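# Place every flower stem-down in the upright vase

## Task

Get each of the flowers into the vase with its stem end pointing down, keeping the vase upright and every stem free of visible bending; then open the grippers and take the arms away from the flowers and vase.

## Robot and tools

Robot: two six-joint arms, left_arm and right_arm, each ending in a parallel two-finger gripper. Nothing may leave the table, and a loose object can get a short nudge from outside now and then.

Frames: the scene frame has its origin at table-top height, halfway between the arms' nominal bases. +x points out over the table, +z points up, and left_arm sits on the +y side. These names do not match the left and right of the images. Calibrated bases: left_arm at (-0.050, +0.286, 0) m, right_arm at (-0.022, -0.280, 0) m, each turned only slightly about z. Reported hand positions (metres) and quaternions (wxyz) are in the scene frame and can be off by a few centimetres, more at long reach. Commanded offsets use the axes of each arm's own Hand target. On a gripper, the fingers extend along its +z and close along its y. end_effector_position is the spot between the pads, about 1 cm back from the fingertips.

Command numbers: a row always holds 14 values in [-1, 1]. The first seven are for left_arm and the last seven for right_arm, each ordered dx, dy, dz, rx, ry, rz, opening. The first six are an offset, not a pose. They count from that arm's Hand target as it stood when the action or move began, along that target's own axes. 1.0 equals 0.6 m of travel or 180 degrees of turn, and rx, ry, rz form a single rotation vector. Opening is absolute: +1 is fully open (0.094 m) and -1 is closed. A row of zeros keeps the pose but still commands the opening you write there. To leave a gripper as it is, repeat its current opening; writing 0 there half-closes it.

execute_actions(actions, cameras): actions is a list of actions. Each action is a table of up to 15 rows, one row per 1/30 s step. A shorter table repeats its last row until step 15. Every row in an action counts from the action's starting Hand target, so sending the same offset twice moves the arm twice as far. An empty list returns a full status plus images. cameras takes names, ["all"] or [].

move(target, speed, blend, opening_speed, grip_force, blocking, cameras): sends the grippers along straight paths. target is either one 14-number row or a list of up to 15 rows. Every row is an offset from the Hand targets held at the start of the move, not from the row before it. speed is the top path speed in m/s, from 0.002 to 2.9, default 0.25. Rotation is capped at twice that figure in rad/s. speed can be one number or one per target. blend, in metres, rounds off the corners between targets; 0 stops at each one. opening_speed is how fast the commanded opening changes, in units per second on the -1..+1 scale, at least 0.2. Use a slow value to close on stems. grip_force is the per-pad force limit in newtons, 10 to 50, given as one number or one per arm. It stays in effect until changed. Low values close slowly. blocking=false returns after about 0.5 s while the motion keeps going. The first target's openings are applied at the start. Later targets' openings are applied once everything has come to rest at that target. Everything stops at 10 s. Paths take no account of obstacles or the other arm, and fast moves overshoot and stray.

wait(seconds 0-10) runs the scene with commands unchanged. stop() brakes a running move. zoom_image(camera, region=[x0,y0,x1,y1]) enlarges part of the most recent image, at most 504x504 pixels. read_manual returns licence texts only. finished_scene(scene) ends the scene and cannot be undone, so call nothing after it.

Cameras: cam_high, cam_low, cam_left_wrist, cam_right_wrist, each 896x504. Calibration matrices come with the setup. Wrist images can lag while the arm moves.

Results: each arm's Hand target (the last commanded pose, which the next offsets count from), end_effector_position and quaternion, joint positions, velocities and torques, motor temperatures, and Tool commands. grip_measured is the finger opening on the command scale and can read up to about 2.5 mm wide when empty. grip_effort_nm is the gripper motor's averaged effort; negative means closing. A move also returns a line such as done, off_target, moving, held or fault, along with limits=paced (pose was clipped) or limits=held (steps were withheld). done means the arm is at rest within 10 mm and 2 degrees of target. Neither done nor off_target tells you about contact.

Behaviour: each step, the commanded orientation is clipped to within 40 degrees of the measured one. Friction and gravity leave the gripper short, low or tilted. Check after each move and correct with an offset. Sending zeros asks for the target again. A blocked arm keeps pushing, so release it by commanding a point back past the gripper. The grip presses much harder after first contact, and soft stems crush, so use a reduced grip_force and slow closing. To release, command an opening well above grip_measured.

Avoid: any contact between the arms or their grippers and cameras, and never close one gripper on the other's fingers. Avoid hard or fast contact with the table, the vase or the fixed camera stand, and avoid knocking the vase over. Don't drop a flower from any height, let go while it is still moving, or leave anything off the table. Don't route paths close to an arm's own base; go around it. Keep the camera cables free of strain. Watch heat: MOTOR HOT appears at 75 °C. At 90 °C the arm folds and goes idle, and at 100 °C it collapses. Long holding, full stretch and pushing at unreachable poses all raise heat.

Each tool is called after ">>>" as name([rows], argument=value, ...), one row to a line, values as JSON.

## Session

>>> execute_actions(actions=[])

Scene clock: 0.00 s.
left_arm: end_effector_position=(+0.3391, +0.2789, +0.0650) grip_measured=+1.000 grip_effort_nm=n/a end_effector_quat_wxyz=(+0.533, +0.001, +0.844, +0.060) | right_arm: end_effector_position=(+0.3622, -0.3184, +0.0835) grip_measured=+1.000 grip_effort_nm=n/a end_effector_quat_wxyz=(+0.567, +0.099, +0.809, -0.121)
Joint positions: left_arm=[-0.059 1.579 0.38 0.751 -0.195 0.021 0.094] | right_arm=[0.038 1.579 0.347 0.872 0.376 0.048 0.094]
Joint velocities: within noise
Joint torques (N m): no reading
Motor temperatures (°C): left_arm=[35 45 44 46 34 32 32] | right_arm=[33 40 39 44 33 34 33]
Heat: left arm: 46 °C; right arm: 44 °C.
Hand target: left_arm +0.3419, +0.2786, +0.0705; +0.539, +0.000, +0.840, +0.060 | right_arm +0.3655, -0.3182, +0.0910; +0.576, +0.101, +0.802, -0.120
Tool commands: left_gripper/opening=+1.0 right_gripper/opening=+1.0

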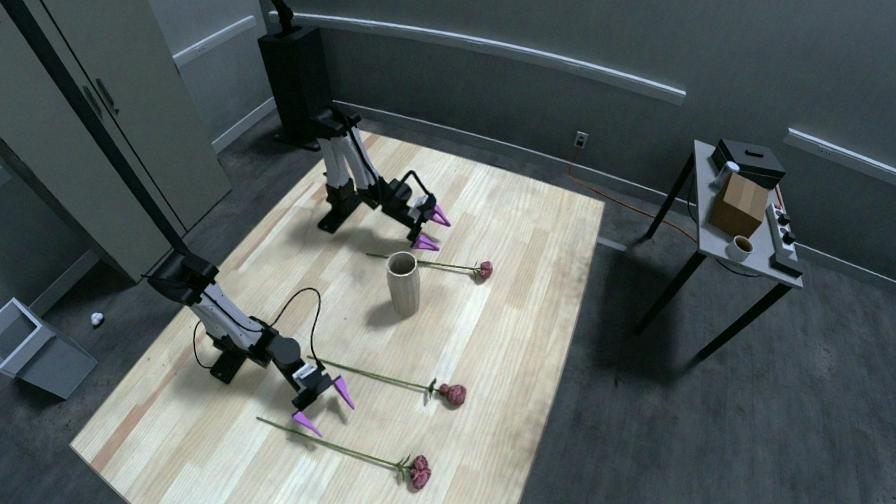

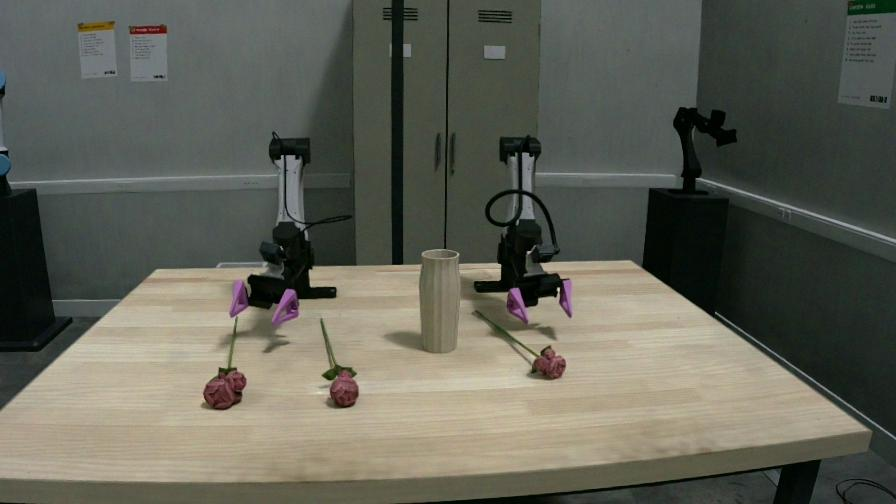

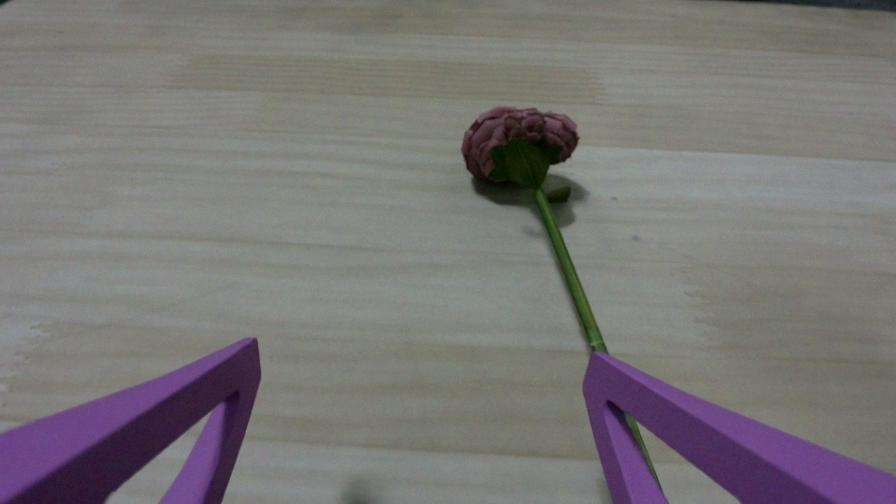

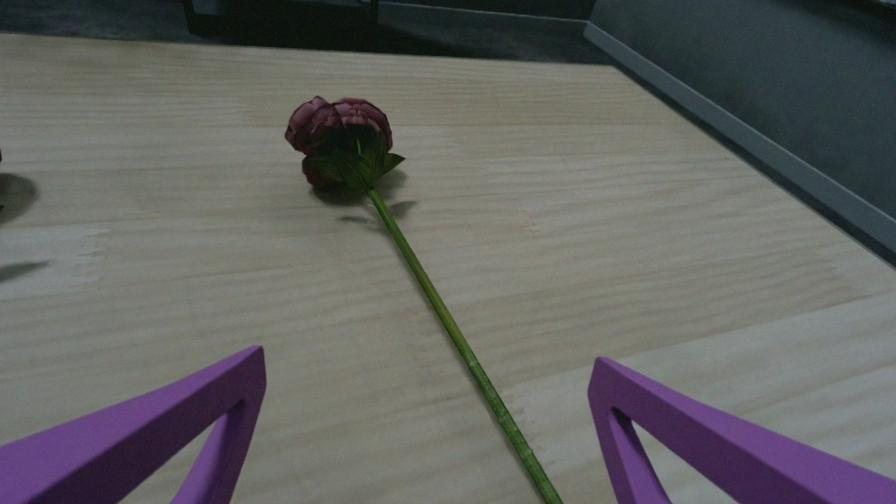

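>>> zoom_image(camera="cam_high", region=[300, 180, 520, 340])

>>> zoom_image(camera="cam_low", region=[200, 230, 600, 420])

Scaled by 2.291 from the camera's 896x504 image, which has a finer 1280x720 frame.

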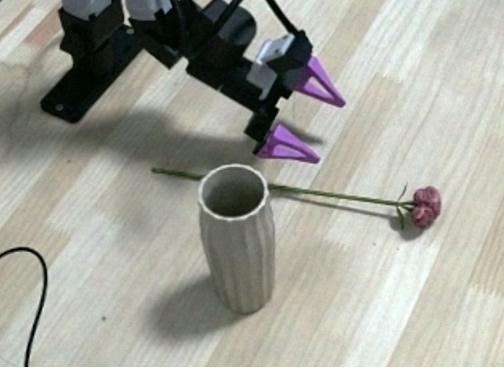

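Scaled by 1.260 from the camera's 896x504 image, which has a finer 1280x720 frame.

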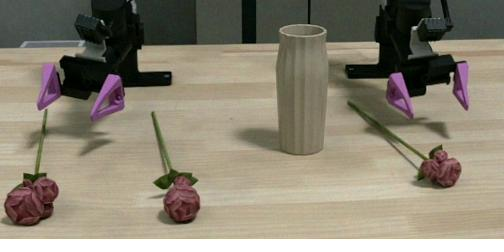

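>>> move(target=[-0.0733, -0.1180, -0.0273, 0.0090, 0.3654, -0.0489, 1, -0.0315, -0.0773, 0.0138, -0.1128, 0.3868, -0.1120, 1], speed=0.5, cameras=["all"])

Scene clock: 72.80 s.
left_arm: end_effector_position=(+0.3466, +0.2071, +0.1083) grip_measured=+1.000 grip_effort_nm=-0.01 end_effector_quat_wxyz=(-0.001, -0.081, +0.997, +0.004) | right_arm: end_effector_position=(+0.3600, -0.3627, +0.1071) grip_measured=+1.000 grip_effort_nm=-0.01 end_effector_quat_wxyz=(-0.003, -0.076, +0.997, -0.001)
Joint positions: left_arm=[-0.153 2.102 1.921 -1.396 -0.008 -0.361 0.094] | right_arm=[-0.24 2.043 1.828 -1.36 0.004 -0.363 0.094]
Joint torques (N m): left_arm=[0.08 -8.55 8.64 0.25 0.11 -0.13] | right_arm=[-0.5 -7.46 11.32 0.27 -0.12 -0.13]
Motor temperatures (°C): left_arm=[35 48 48 52 34 32 31] | right_arm=[32 43 42 49 33 34 32]
Heat: left arm: 52 °C; right arm: 49 °C.
Hand target: left_arm +0.3499, +0.2036, +0.1101; +0.000, -0.086, +0.996, +0.000 | right_arm +0.3650, -0.3654, +0.1098; +0.000, -0.079, +0.997, +0.000
Off the commanded pose: left_arm 0.005 m, 1 deg | right_arm 0.006 m, 1 deg.
move: done
camera_calibration:
cam_left_wrist: T_world_to_cam=[[0.247863, -0.967523, 0.0496388, 0.103409], [-0.887313, -0.20615, 0.412527, 0.341849], [-0.388896, -0.146295, -0.909592, 0.382983], [0, 0, 0, 1]] pos_world=[0.426637, 0.226551, 0.202203]
cam_right_wrist: T_world_to_cam=[[0.208079, -0.977658, 0.0297873, -0.432741], [-0.886435, -0.175616, 0.428244, 0.242015], [-0.413445, -0.115513, -0.903172, 0.321887], [0, 0, 0, 1]] pos_world=[0.437658, -0.343389, 0.199968]

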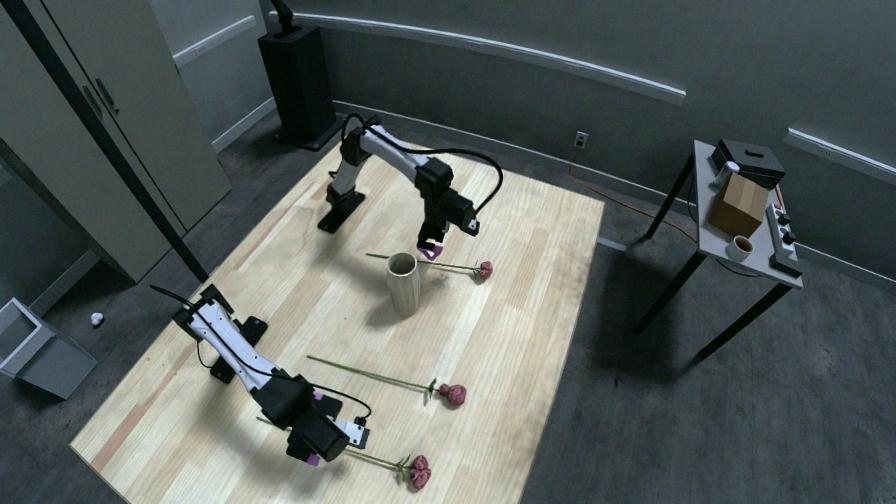

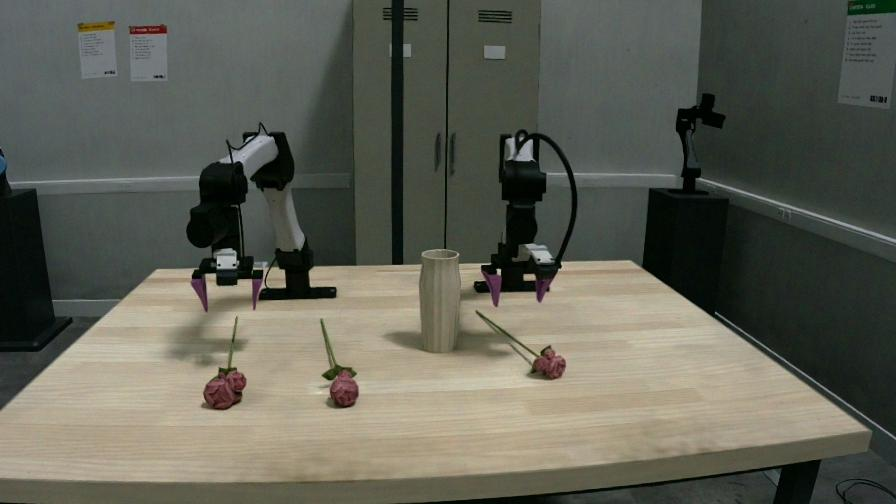

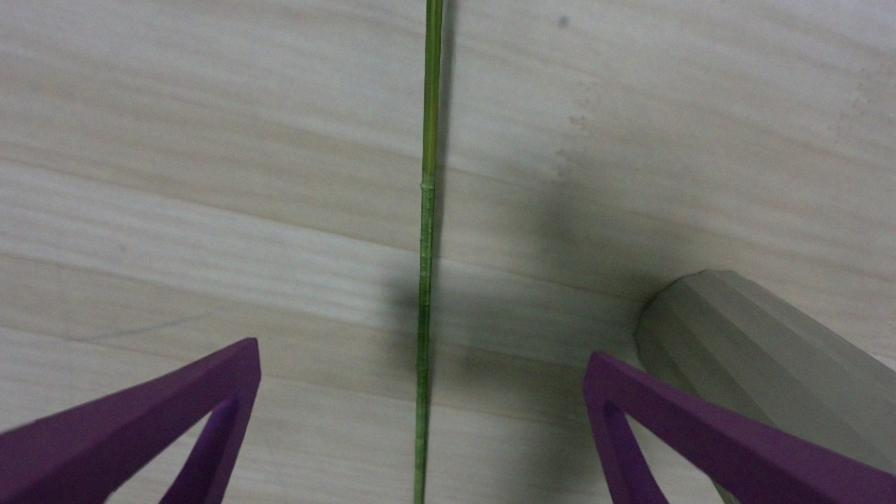

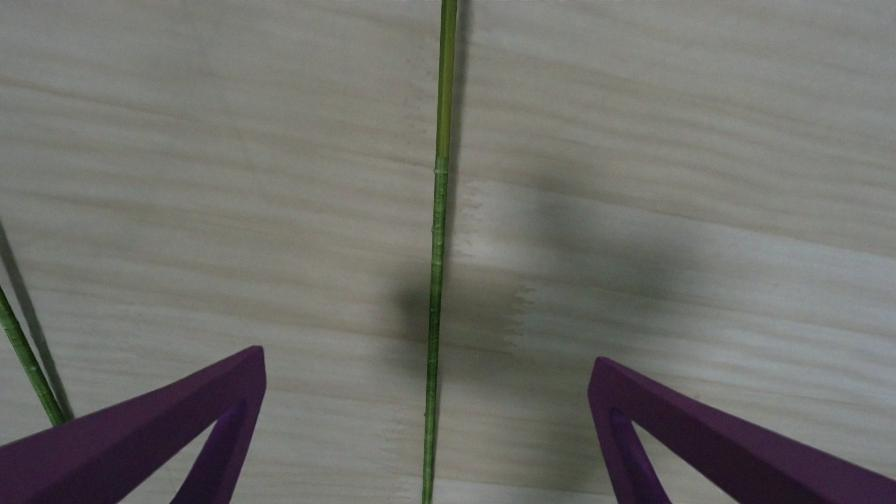

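>>> move(target=[-0.0395, 0.0022, 0.1438, 0, 0, 0, 1, -0.0423, 0.0008, 0.1418, 0, 0, 0, 1], speed=0.2, cameras=["all"])

>>> zoom_image(camera="cam_low", region=[160, 240, 600, 420])

Scene clock: 84.00 s.
left_arm: end_effector_position=(+0.3693, +0.2078, +0.0237) grip_measured=+1.000 grip_effort_nm=-0.01 end_effector_quat_wxyz=(-0.005, -0.087, +0.996, +0.005) | right_arm: end_effector_position=(+0.3881, -0.3640, +0.0290) grip_measured=+1.000 grip_effort_nm=-0.01 end_effector_quat_wxyz=(-0.001, -0.080, +0.997, -0.002)
Joint positions: left_arm=[-0.141 2.233 1.793 -1.144 -0.007 -0.36 0.094] | right_arm=[-0.229 2.186 1.738 -1.124 0.004 -0.362 0.094]
Joint torques (N m): left_arm=[1.07 -10.13 6.84 0.37 0.06 0] | right_arm=[0.61 -9.21 7.05 0.56 -0.13 0.1]
Heat: left arm: 50 °C; right arm: 46 °C.
Hand target: left_arm +0.3731, +0.2090, +0.0237; +0.000, -0.086, +0.996, +0.000 | right_arm +0.3900, -0.3609, +0.0247; +0.000, -0.079, +0.997, +0.000
Off the commanded pose: left_arm 0.004 m, 1 deg | right_arm 0.006 m, 0 deg.
move: done
camera_calibration:
cam_left_wrist: T_world_to_cam=[[0.259363, -0.964645, 0.0467965, 0.0978449], [-0.88155, -0.216674, 0.419429, 0.396913], [-0.394461, -0.150038, -0.906581, 0.317735], [0, 0, 0, 1]] pos_world=[0.449855, 0.228059, 0.116997]
cam_right_wrist: T_world_to_cam=[[0.217686, -0.975525, 0.0310355, -0.440471], [-0.88595, -0.184156, 0.425652, 0.296933], [-0.409519, -0.120154, -0.904354, 0.259612], [0, 0, 0, 1]] pos_world=[0.465268, -0.343815, 0.122061]

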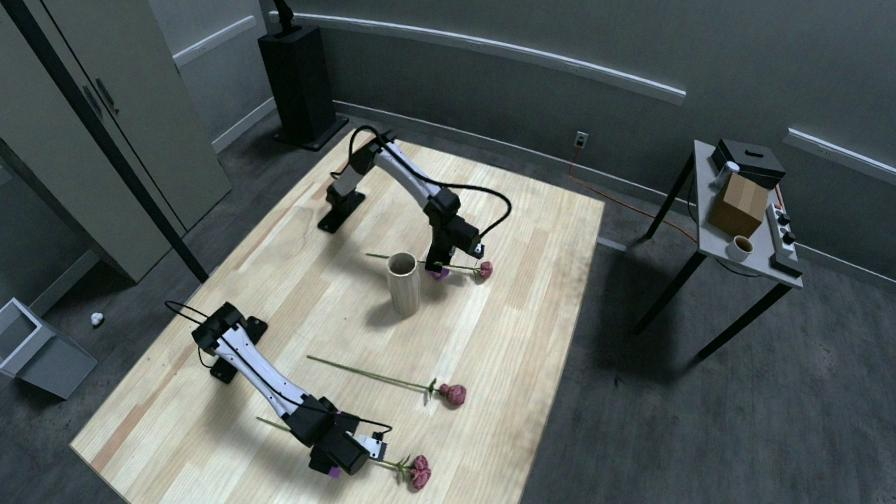

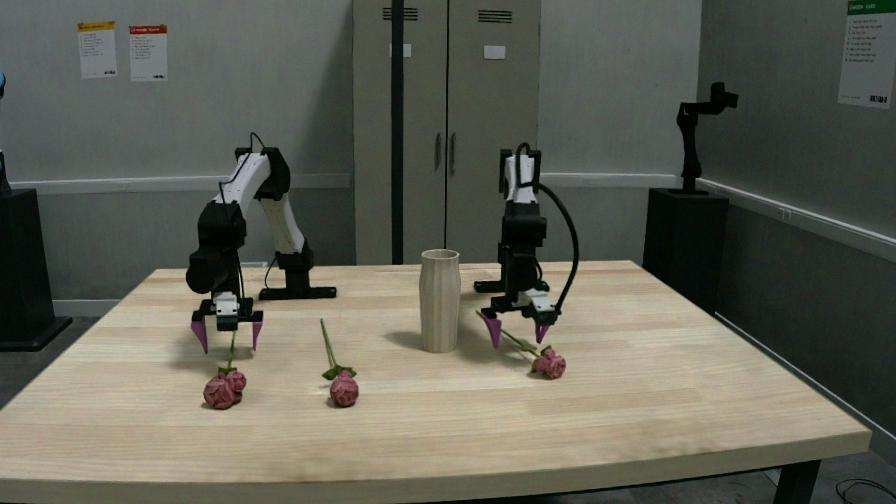

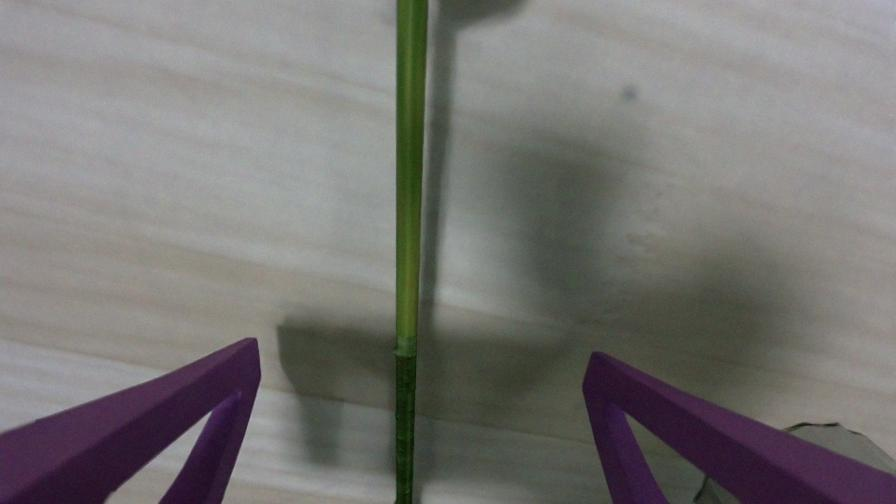

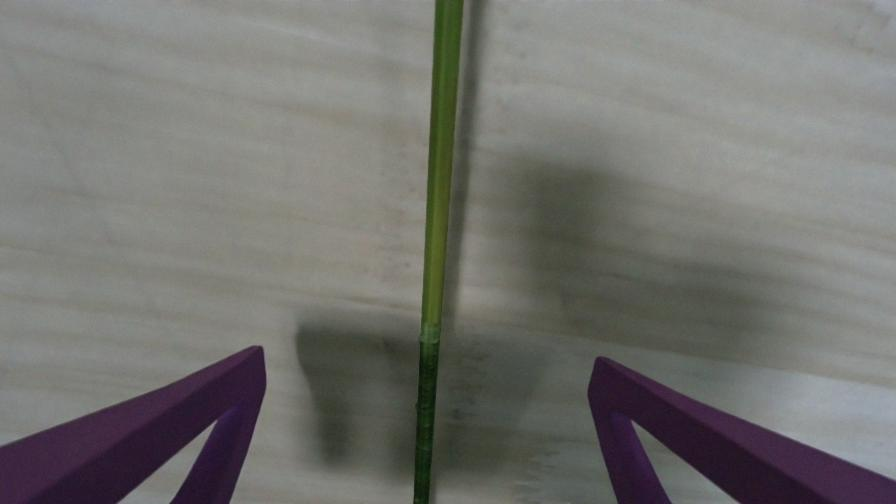

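Scaled by 1.145 from the camera's 896x504 image, which has a finer 1280x720 frame.

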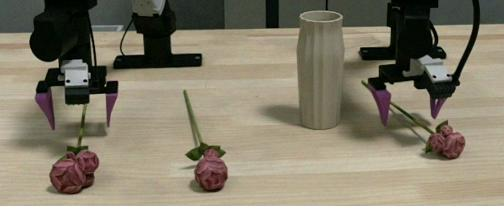

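>>> move(target=[0, 0, 0.017, 0, 0, 0, 1, 0, 0, 0.022, 0, 0, 0, 1], speed=0.06, cameras=["cam_low", "cam_left_wrist", "cam_right_wrist"])

>>> zoom_image(camera="cam_low", region=[470, 280, 590, 390])

>>> zoom_image(camera="cam_low", region=[160, 280, 280, 390])

Scene clock: 87.73 s.
left_arm: end_effector_position=(+0.3722, +0.2071, +0.0190) grip_measured=+1.000 grip_effort_nm=-0.01 end_effector_quat_wxyz=(+0.002, -0.087, +0.996, +0.003) | right_arm: end_effector_position=(+0.3916, -0.3647, +0.0228) grip_measured=+1.000 grip_effort_nm=-0.01 end_effector_quat_wxyz=(+0.008, -0.080, +0.997, -0.004)
Joint positions: left_arm=[-0.141 2.233 1.774 -1.109 -0.007 -0.36 0.094] | right_arm=[-0.229 2.186 1.712 -1.078 0.004 -0.362 0.094]
Joint torques (N m): left_arm=[0.9 -9.35 5.87 0.5 0.09 0.02] | right_arm=[0.61 -8.27 6.28 0.59 -0.13 0.1]
Heat: left arm: 50 °C; right arm: 46 °C.
Hand target: left_arm +0.3730, +0.2089, +0.0136; +0.000, -0.086, +0.996, +0.000 | right_arm +0.3901, -0.3609, +0.0116; +0.000, -0.079, +0.997, +0.000
Off the commanded pose: left_arm 0.006 m, 0 deg | right_arm 0.012 m, 1 deg.
move: off_target (right_arm)
camera_calibration:
cam_left_wrist: T_world_to_cam=[[0.25859, -0.964469, 0.0541416, 0.0968353], [-0.888012, -0.215282, 0.40631, 0.403622], [-0.380218, -0.153146, -0.91213, 0.30999], [0, 0, 0, 1]] pos_world=[0.451244, 0.227761, 0.113512]
cam_right_wrist: T_world_to_cam=[[0.216975, -0.975393, 0.0391169, -0.441537], [-0.894073, -0.18248, 0.409065, 0.306684], [-0.391861, -0.12373, -0.911667, 0.247236], [0, 0, 0, 1]] pos_world=[0.466883, -0.344118, 0.117215]
Images, in order (width x height): cam_low 896x504, cam_left_wrist 896x504, cam_right_wrist 896x504.

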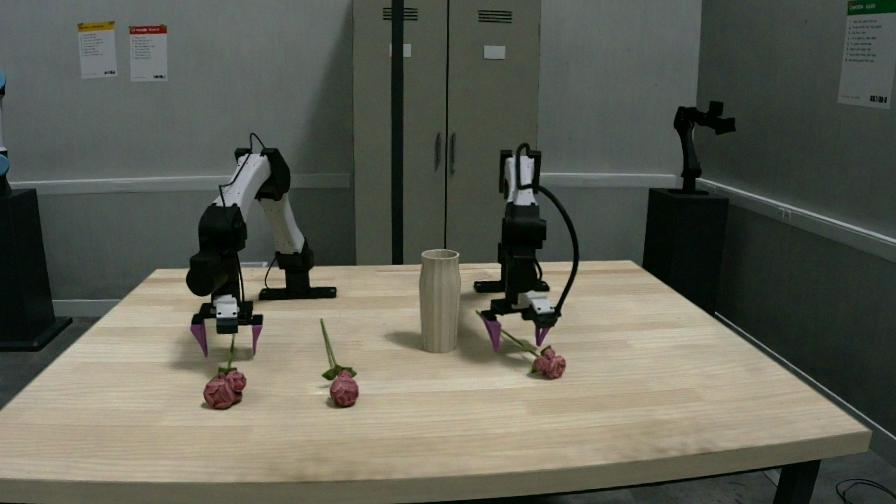

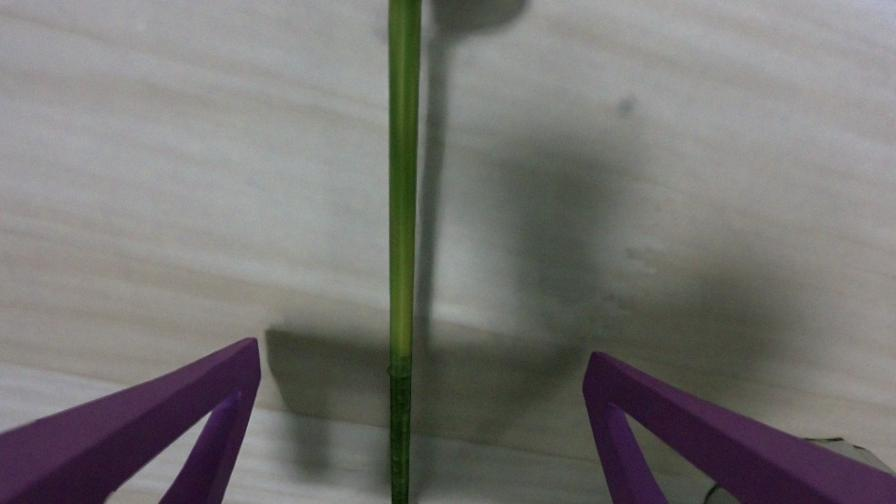

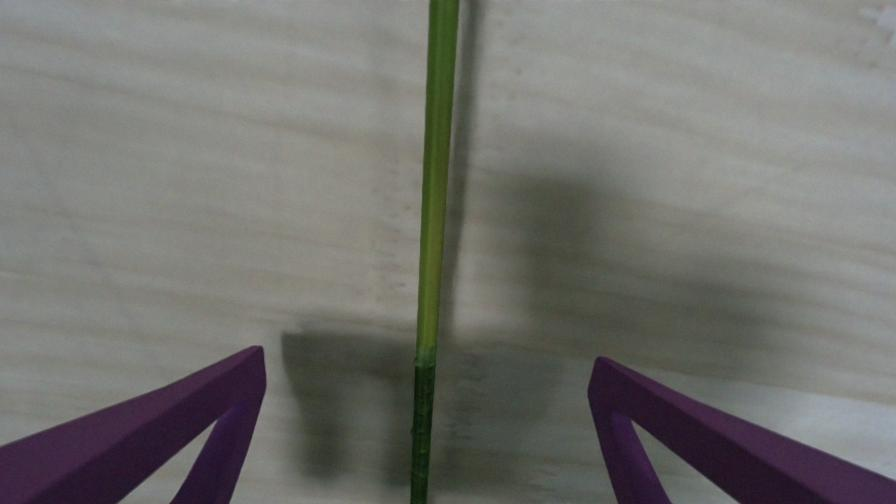

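Scaled by 4.200 from the camera's 896x504 image, which has a finer 1280x720 frame.

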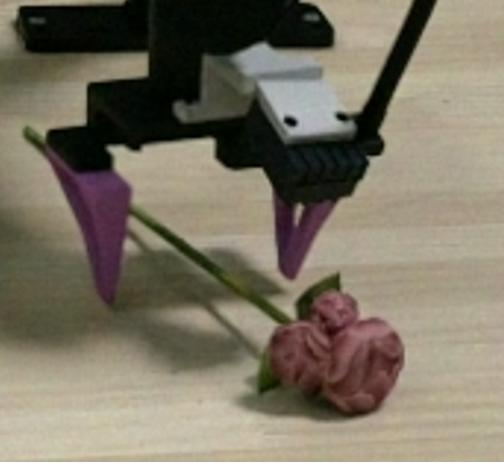

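Scaled by 4.200 from the camera's 896x504 image, which has a finer 1280x720 frame.

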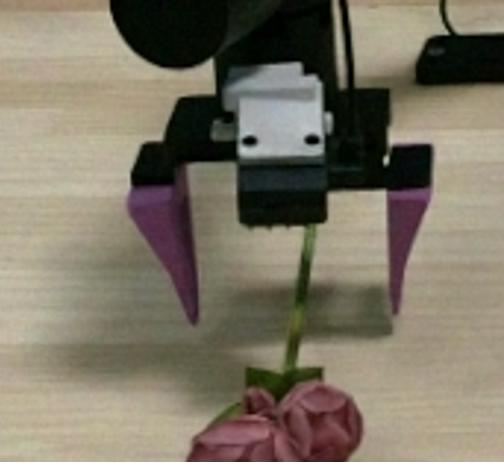

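>>> move(target=[0, 0, 0.008, 0, 0, 0, 1, 0, 0, 0.012, 0, 0, 0, 1], speed=0.06)

Scene clock: 90.27 s.
left_arm: end_effector_position=(+0.3727, +0.2070, +0.0162) grip_measured=+1.000 grip_effort_nm=-0.01 end_effector_quat_wxyz=(+0.005, -0.087, +0.996, +0.002) | right_arm: end_effector_position=(+0.3913, -0.3646, +0.0141) grip_measured=+1.000 grip_effort_nm=-0.01 end_effector_quat_wxyz=(+0.007, -0.080, +0.997, -0.004)
Joint positions: left_arm=[-0.141 2.233 1.763 -1.093 -0.007 -0.36 0.094] | right_arm=[-0.229 2.197 1.695 -1.054 0.004 -0.362 0.094]
Joint torques (N m): left_arm=[0.95 -9.06 6 0.52 0.04 0.06] | right_arm=[0.61 -8.51 6.3 0.59 -0.13 0.09]
Heat: left arm: 51 °C; right arm: 46 °C.
Hand target: left_arm +0.3731, +0.2089, +0.0088; +0.000, -0.086, +0.996, +0.000 | right_arm +0.3900, -0.3608, +0.0043; +0.000, -0.079, +0.997, +0.000
Off the commanded pose: left_arm 0.008 m, 1 deg | right_arm 0.011 m, 1 deg.
move: off_target (right_arm)

>>> move(target=[0, 0, 0, 0, 0, 0, -0.7, 0, 0, 0, 0, 0, 0, -0.7], opening_speed=1.5, cameras=["cam_left_wrist", "cam_right_wrist"])

Scene clock: 94.90 s.
left_arm: end_effector_position=(+0.3729, +0.2069, +0.0162) grip_measured=-0.698 grip_effort_nm=-0.11 end_effector_quat_wxyz=(+0.005, -0.086, +0.996, +0.002) | right_arm: end_effector_position=(+0.3914, -0.3647, +0.0141) grip_measured=-0.698 grip_effort_nm=-0.11 end_effector_quat_wxyz=(+0.007, -0.080, +0.997, -0.004)
Joint positions: left_arm=[-0.141 2.233 1.763 -1.092 -0.006 -0.36 0.014] | right_arm=[-0.229 2.197 1.695 -1.053 0.004 -0.362 0.014]
Joint torques (N m): left_arm=[1.05 -9.05 6.34 0.41 0.08 0.05] | right_arm=[0.59 -8.51 6.31 0.59 -0.13 0.1]
Motor temperatures (°C): left_arm=[35 52 48 49 34 32 31] | right_arm=[32 48 43 45 33 34 32]
Heat: left arm: 52 °C; right arm: 48 °C.
Hand target: left_arm +0.3732, +0.2089, +0.0088; +0.000, -0.086, +0.996, +0.000 | right_arm +0.3900, -0.3609, +0.0043; +0.000, -0.079, +0.997, +0.000
Off the commanded pose: left_arm 0.008 m, 1 deg | right_arm 0.011 m, 1 deg.
move: off_target (right_arm)
camera_calibration:
cam_left_wrist: T_world_to_cam=[[0.257911, -0.964467, 0.0573237, 0.0966551], [-0.890335, -0.214208, 0.401769, 0.406164], [-0.375213, -0.154658, -0.913945, 0.306083], [0, 0, 0, 1]] pos_world=[0.45154, 0.227562, 0.111018]
cam_right_wrist: T_world_to_cam=[[0.217079, -0.975417, 0.0379264, -0.441261], [-0.892831, -0.182692, 0.411675, 0.309503], [-0.394626, -0.123228, -0.910541, 0.240628], [0, 0, 0, 1]] pos_world=[0.46708, -0.344217, 0.108422]
Images, in order (width x height): cam_left_wrist 896x504, cam_right_wrist 896x504.

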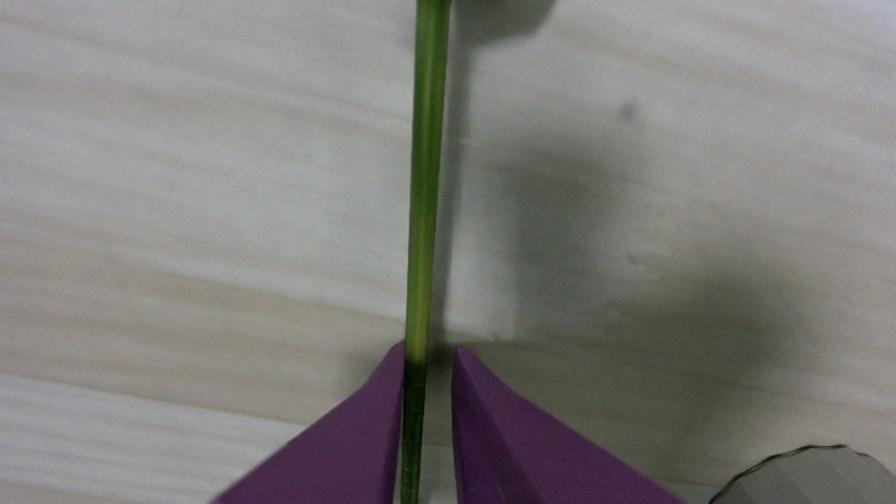

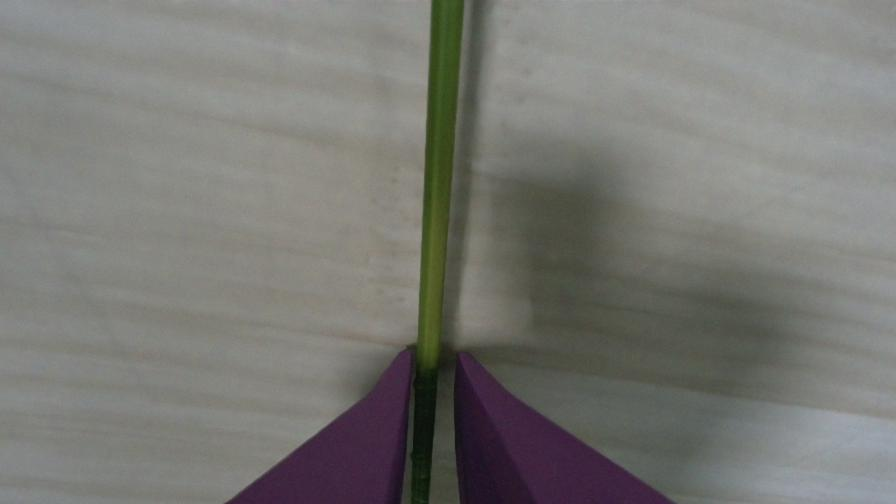

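>>> move(target=[0, 0, 0, 0, 0, 0, -1, 0, 0, 0, 0, 0, 0, -1], grip_force=30, cameras=["cam_left_wrist", "cam_right_wrist"])

Scene clock: 97.47 s.
left_arm: end_effector_position=(+0.3729, +0.2069, +0.0162) grip_measured=-0.905 grip_effort_nm=-0.64 end_effector_quat_wxyz=(+0.005, -0.086, +0.996, +0.002) | right_arm: end_effector_position=(+0.3914, -0.3647, +0.0141) grip_measured=-0.882 grip_effort_nm=-0.66 end_effector_quat_wxyz=(+0.007, -0.080, +0.997, -0.004)
Joint positions: left_arm=[-0.141 2.233 1.763 -1.092 -0.006 -0.36 0.004] | right_arm=[-0.229 2.197 1.695 -1.053 0.004 -0.362 0.006]
Joint torques (N m): left_arm=[0.98 -9.36 5.78 0.53 0.06 0.02] | right_arm=[0.59 -8.51 6.31 0.59 -0.12 0.1]
Heat: left arm: 52 °C; right arm: 48 °C.
Hand target: left_arm +0.3732, +0.2090, +0.0088; +0.000, -0.086, +0.996, +0.000 | right_arm +0.3900, -0.3609, +0.0043; +0.000, -0.079, +0.997, +0.000
Off the commanded pose: left_arm 0.008 m, 1 deg | right_arm 0.011 m, 1 deg.
grip_force (N): 30, 30
move: off_target (right_arm)
camera_calibration:
cam_left_wrist: T_world_to_cam=[[0.257911, -0.964467, 0.0573237, 0.0966551], [-0.890335, -0.214208, 0.401769, 0.406164], [-0.375213, -0.154658, -0.913945, 0.306083], [0, 0, 0, 1]] pos_world=[0.45154, 0.227562, 0.111018]
cam_right_wrist: T_world_to_cam=[[0.217079, -0.975417, 0.0379264, -0.441261], [-0.892831, -0.182692, 0.411675, 0.309503], [-0.394626, -0.123228, -0.910541, 0.240628], [0, 0, 0, 1]] pos_world=[0.46708, -0.344217, 0.108422]
Images, in order (width x height): cam_left_wrist 896x504, cam_right_wrist 896x504.

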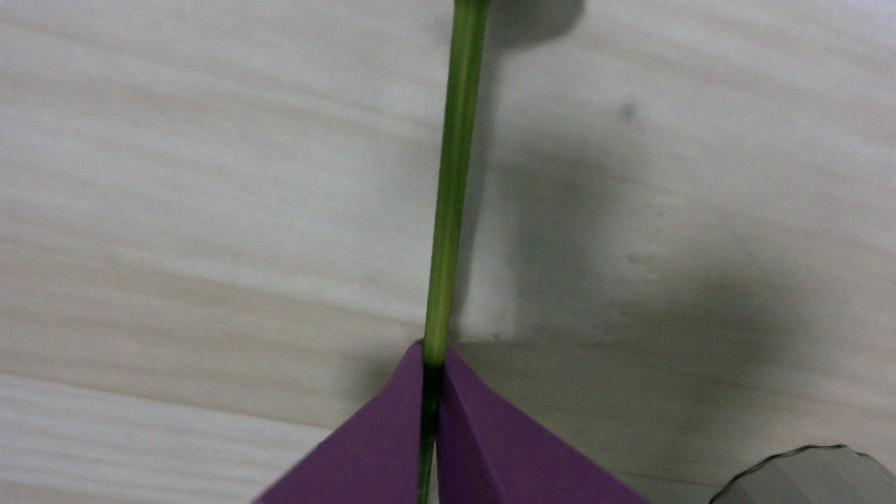

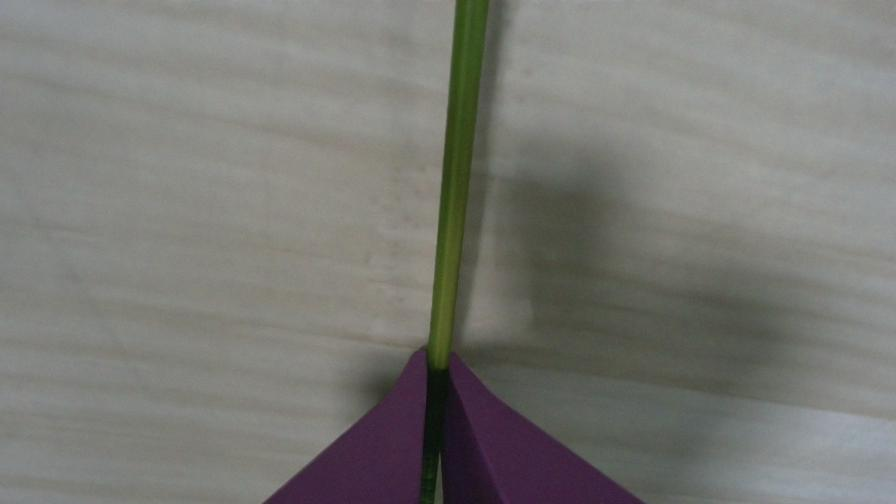

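>>> move([
  [0, 0, -0.0833, 0, 0, 0, -1, 0, 0, -0.0833, 0, 0, 0, -1],
  [-0.0129, 0.2025, -0.8187, 0.0162, -0.4793, 0.0173, -1, -0.0640, 0.2950, -0.8262, -0.0248, -0.4790, -0.0265, -1],
], speed=0.35, blend=[0.03, 0], cameras=["all"])

Scene clock: 115.90 s.
left_arm: end_effector_position=(+0.3611, +0.3286, +0.4825) grip_measured=-0.906 grip_effort_nm=-0.67 end_effector_quat_wxyz=(+0.666, -0.044, +0.744, +0.031) | right_arm: end_effector_position=(+0.3997, -0.1804, +0.4782) grip_measured=-0.882 grip_effort_nm=-0.67 end_effector_quat_wxyz=(+0.657, -0.103, +0.742, +0.087)
Joint positions: left_arm=[0.149 1.331 1.681 -0.463 -0.001 -0.012 0.004] | right_arm=[0.178 1.397 1.721 -0.446 -0.063 -0.014 0.006]
Joint torques (N m): left_arm=[1.06 -3.82 9.09 2.31 0.13 0.05] | right_arm=[0.55 -3.4 12.22 2.24 0.1 0.11]
Heat: left arm: 54 °C; right arm: 51 °C.
Hand target: left_arm +0.3597, +0.3302, +0.4999; +0.683, -0.038, +0.728, +0.035 | right_arm +0.4000, -0.1801, +0.5000; +0.678, -0.095, +0.723, +0.089
Off the commanded pose: left_arm 0.018 m, 3 deg | right_arm 0.022 m, 3 deg.
grip_force (N): 30, 30
move: off_target (left_arm, right_arm); blend cut to 0.0249 m at target 1
camera_calibration:
cam_left_wrist: T_world_to_cam=[[0.057024, -0.992669, 0.106565, 0.248515], [-0.500783, -0.120779, -0.857105, 0.670411], [0.863692, -0.00449049, -0.503999, 0.0521886], [0, 0, 0, 1]] pos_world=[0.276484, 0.327899, 0.574432]
cam_right_wrist: T_world_to_cam=[[0.246205, -0.96687, 0.0674228, -0.305148], [-0.498543, -0.185991, -0.846677, 0.603111], [0.831167, 0.174843, -0.527818, 0.0698888], [0, 0, 0, 1]] pos_world=[0.317717, -0.195085, 0.568103]

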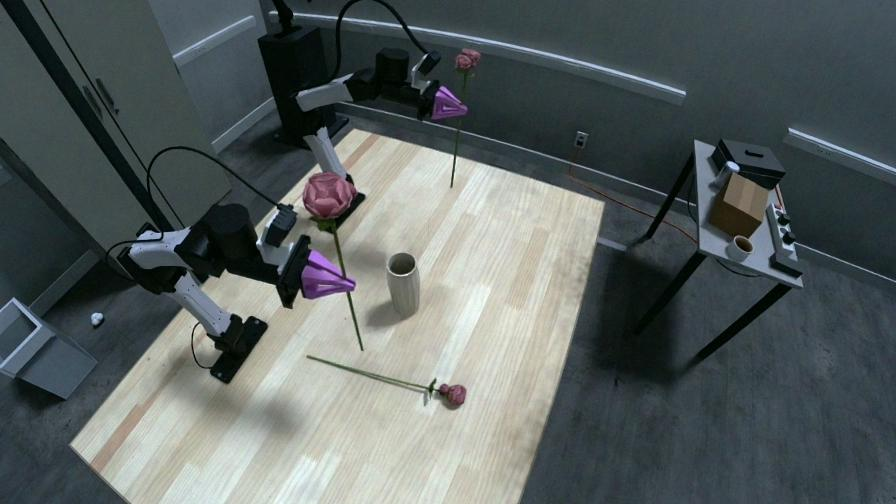

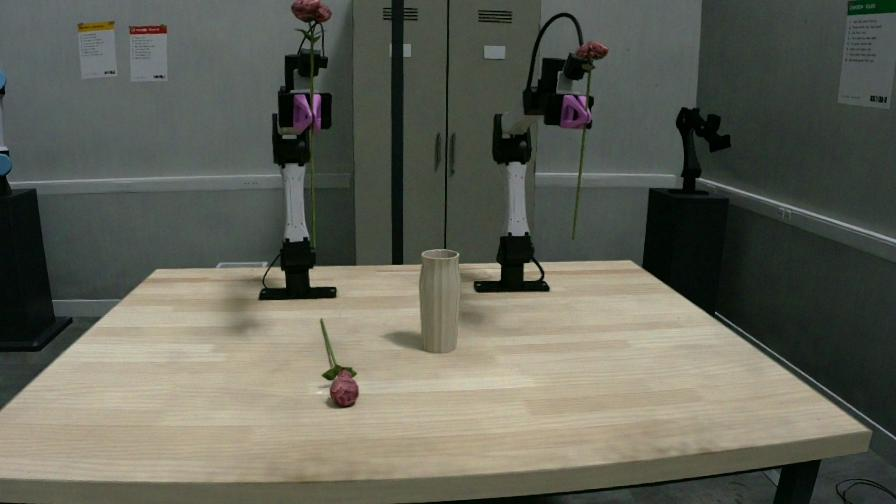

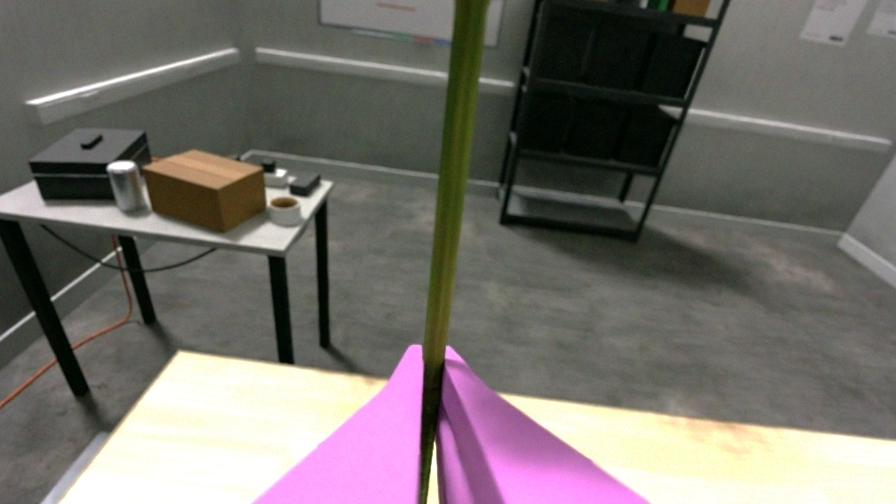

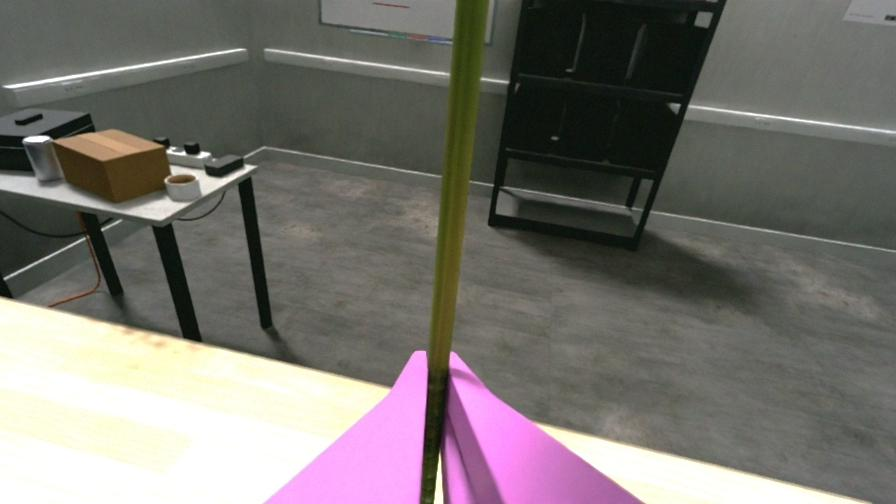

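>>> move(target=[0, 0, 0, 0, 0, 0, -1, -0.0163, 0.4317, -0.0078, -0.1663, 0, -0.0108, -1], speed=0.3, cameras=["all"])

Scene clock: 123.13 s.
left_arm: end_effector_position=(+0.3611, +0.3285, +0.4825) grip_measured=-0.906 grip_effort_nm=-0.67 end_effector_quat_wxyz=(+0.666, -0.043, +0.744, +0.031) | right_arm: end_effector_position=(+0.3296, +0.0702, +0.4963) grip_measured=-0.882 grip_effort_nm=-0.67 end_effector_quat_wxyz=(+0.623, -0.286, +0.682, +0.256)
Joint positions: left_arm=[0.149 1.331 1.681 -0.463 -0.001 -0.012 0.004] | right_arm=[0.752 1.652 2.014 -0.456 -0.008 -0.008 0.006]
Joint torques (N m): left_arm=[0.96 -3.78 9.06 2.31 0.19 0.1] | right_arm=[0.06 -5.35 12.05 1.97 0 0.07]
Heat: left arm: 53 °C; right arm: 49 °C.
Hand target: left_arm +0.3597, +0.3302, +0.4998; +0.683, -0.038, +0.728, +0.035 | right_arm +0.3291, +0.0692, +0.5101; +0.632, -0.279, +0.674, +0.261
Off the commanded pose: left_arm 0.017 m, 3 deg | right_arm 0.014 m, 2 deg.
grip_force (N): 30, 30
move: off_target (left_arm, right_arm)
camera_calibration:
cam_left_wrist: T_world_to_cam=[[0.0562723, -0.992702, 0.10666, 0.24858], [-0.500872, -0.120482, -0.857095, 0.670319], [0.86369, -0.0051921, -0.503996, 0.0524179], [0, 0, 0, 1]] pos_world=[0.276483, 0.327799, 0.574432]
cam_right_wrist: T_world_to_cam=[[0.691893, -0.718784, 0.0680761, -0.211403], [-0.323103, -0.39257, -0.8611, 0.593853], [0.645669, 0.573793, -0.503857, 0.115227], [0, 0, 0, 1]] pos_world=[0.263745, 0.0150599, 0.583817]

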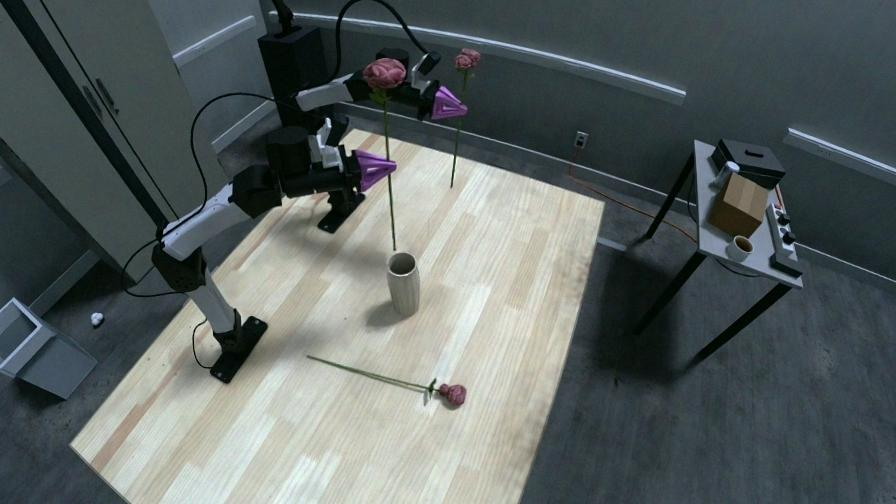

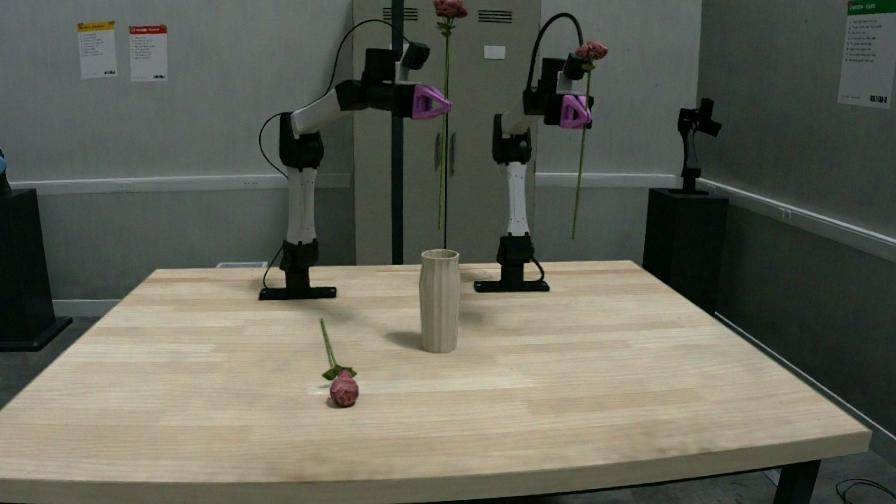

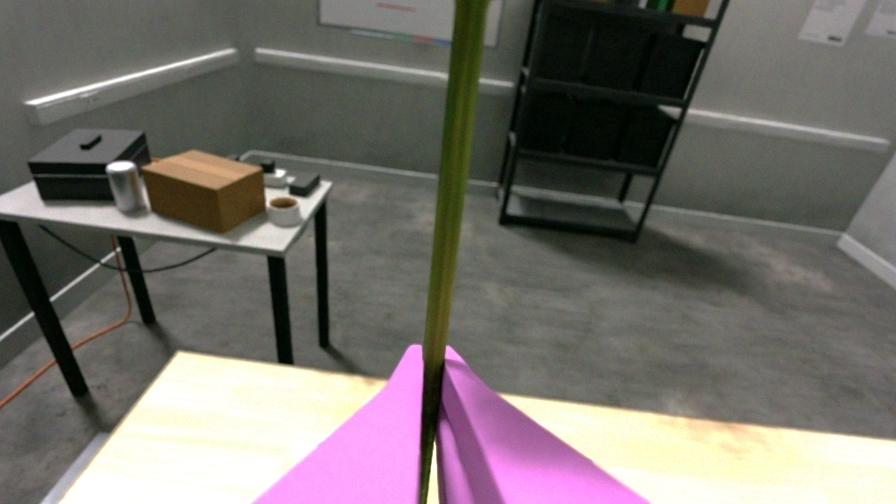

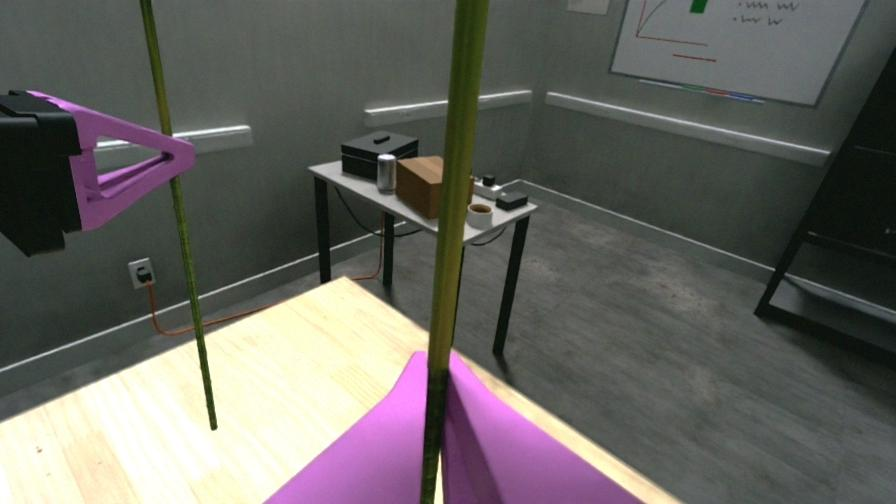

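>>> zoom_image(camera="cam_high", region=[340, 200, 460, 330])

>>> zoom_image(camera="cam_low", region=[380, 180, 500, 280])

Scaled by 3.877 from the camera's 896x504 image, which has a finer 1280x720 frame.

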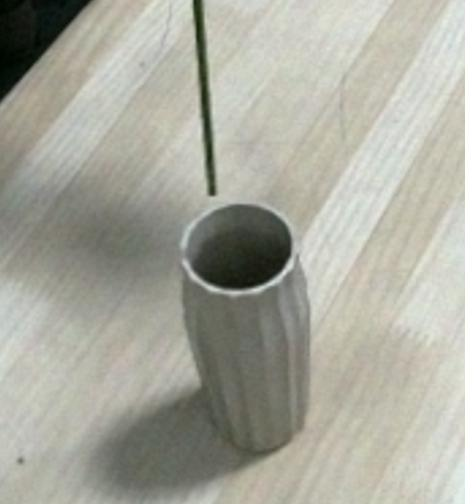

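Scaled by 4.200 from the camera's 896x504 image, which has a finer 1280x720 frame.

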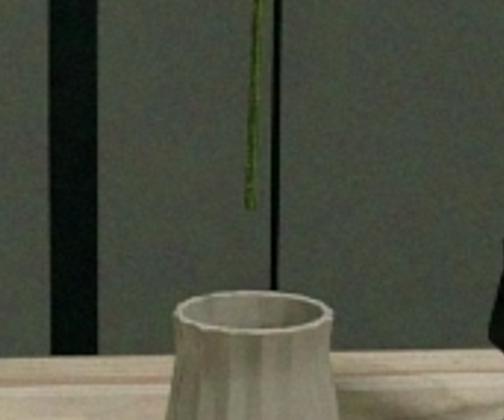

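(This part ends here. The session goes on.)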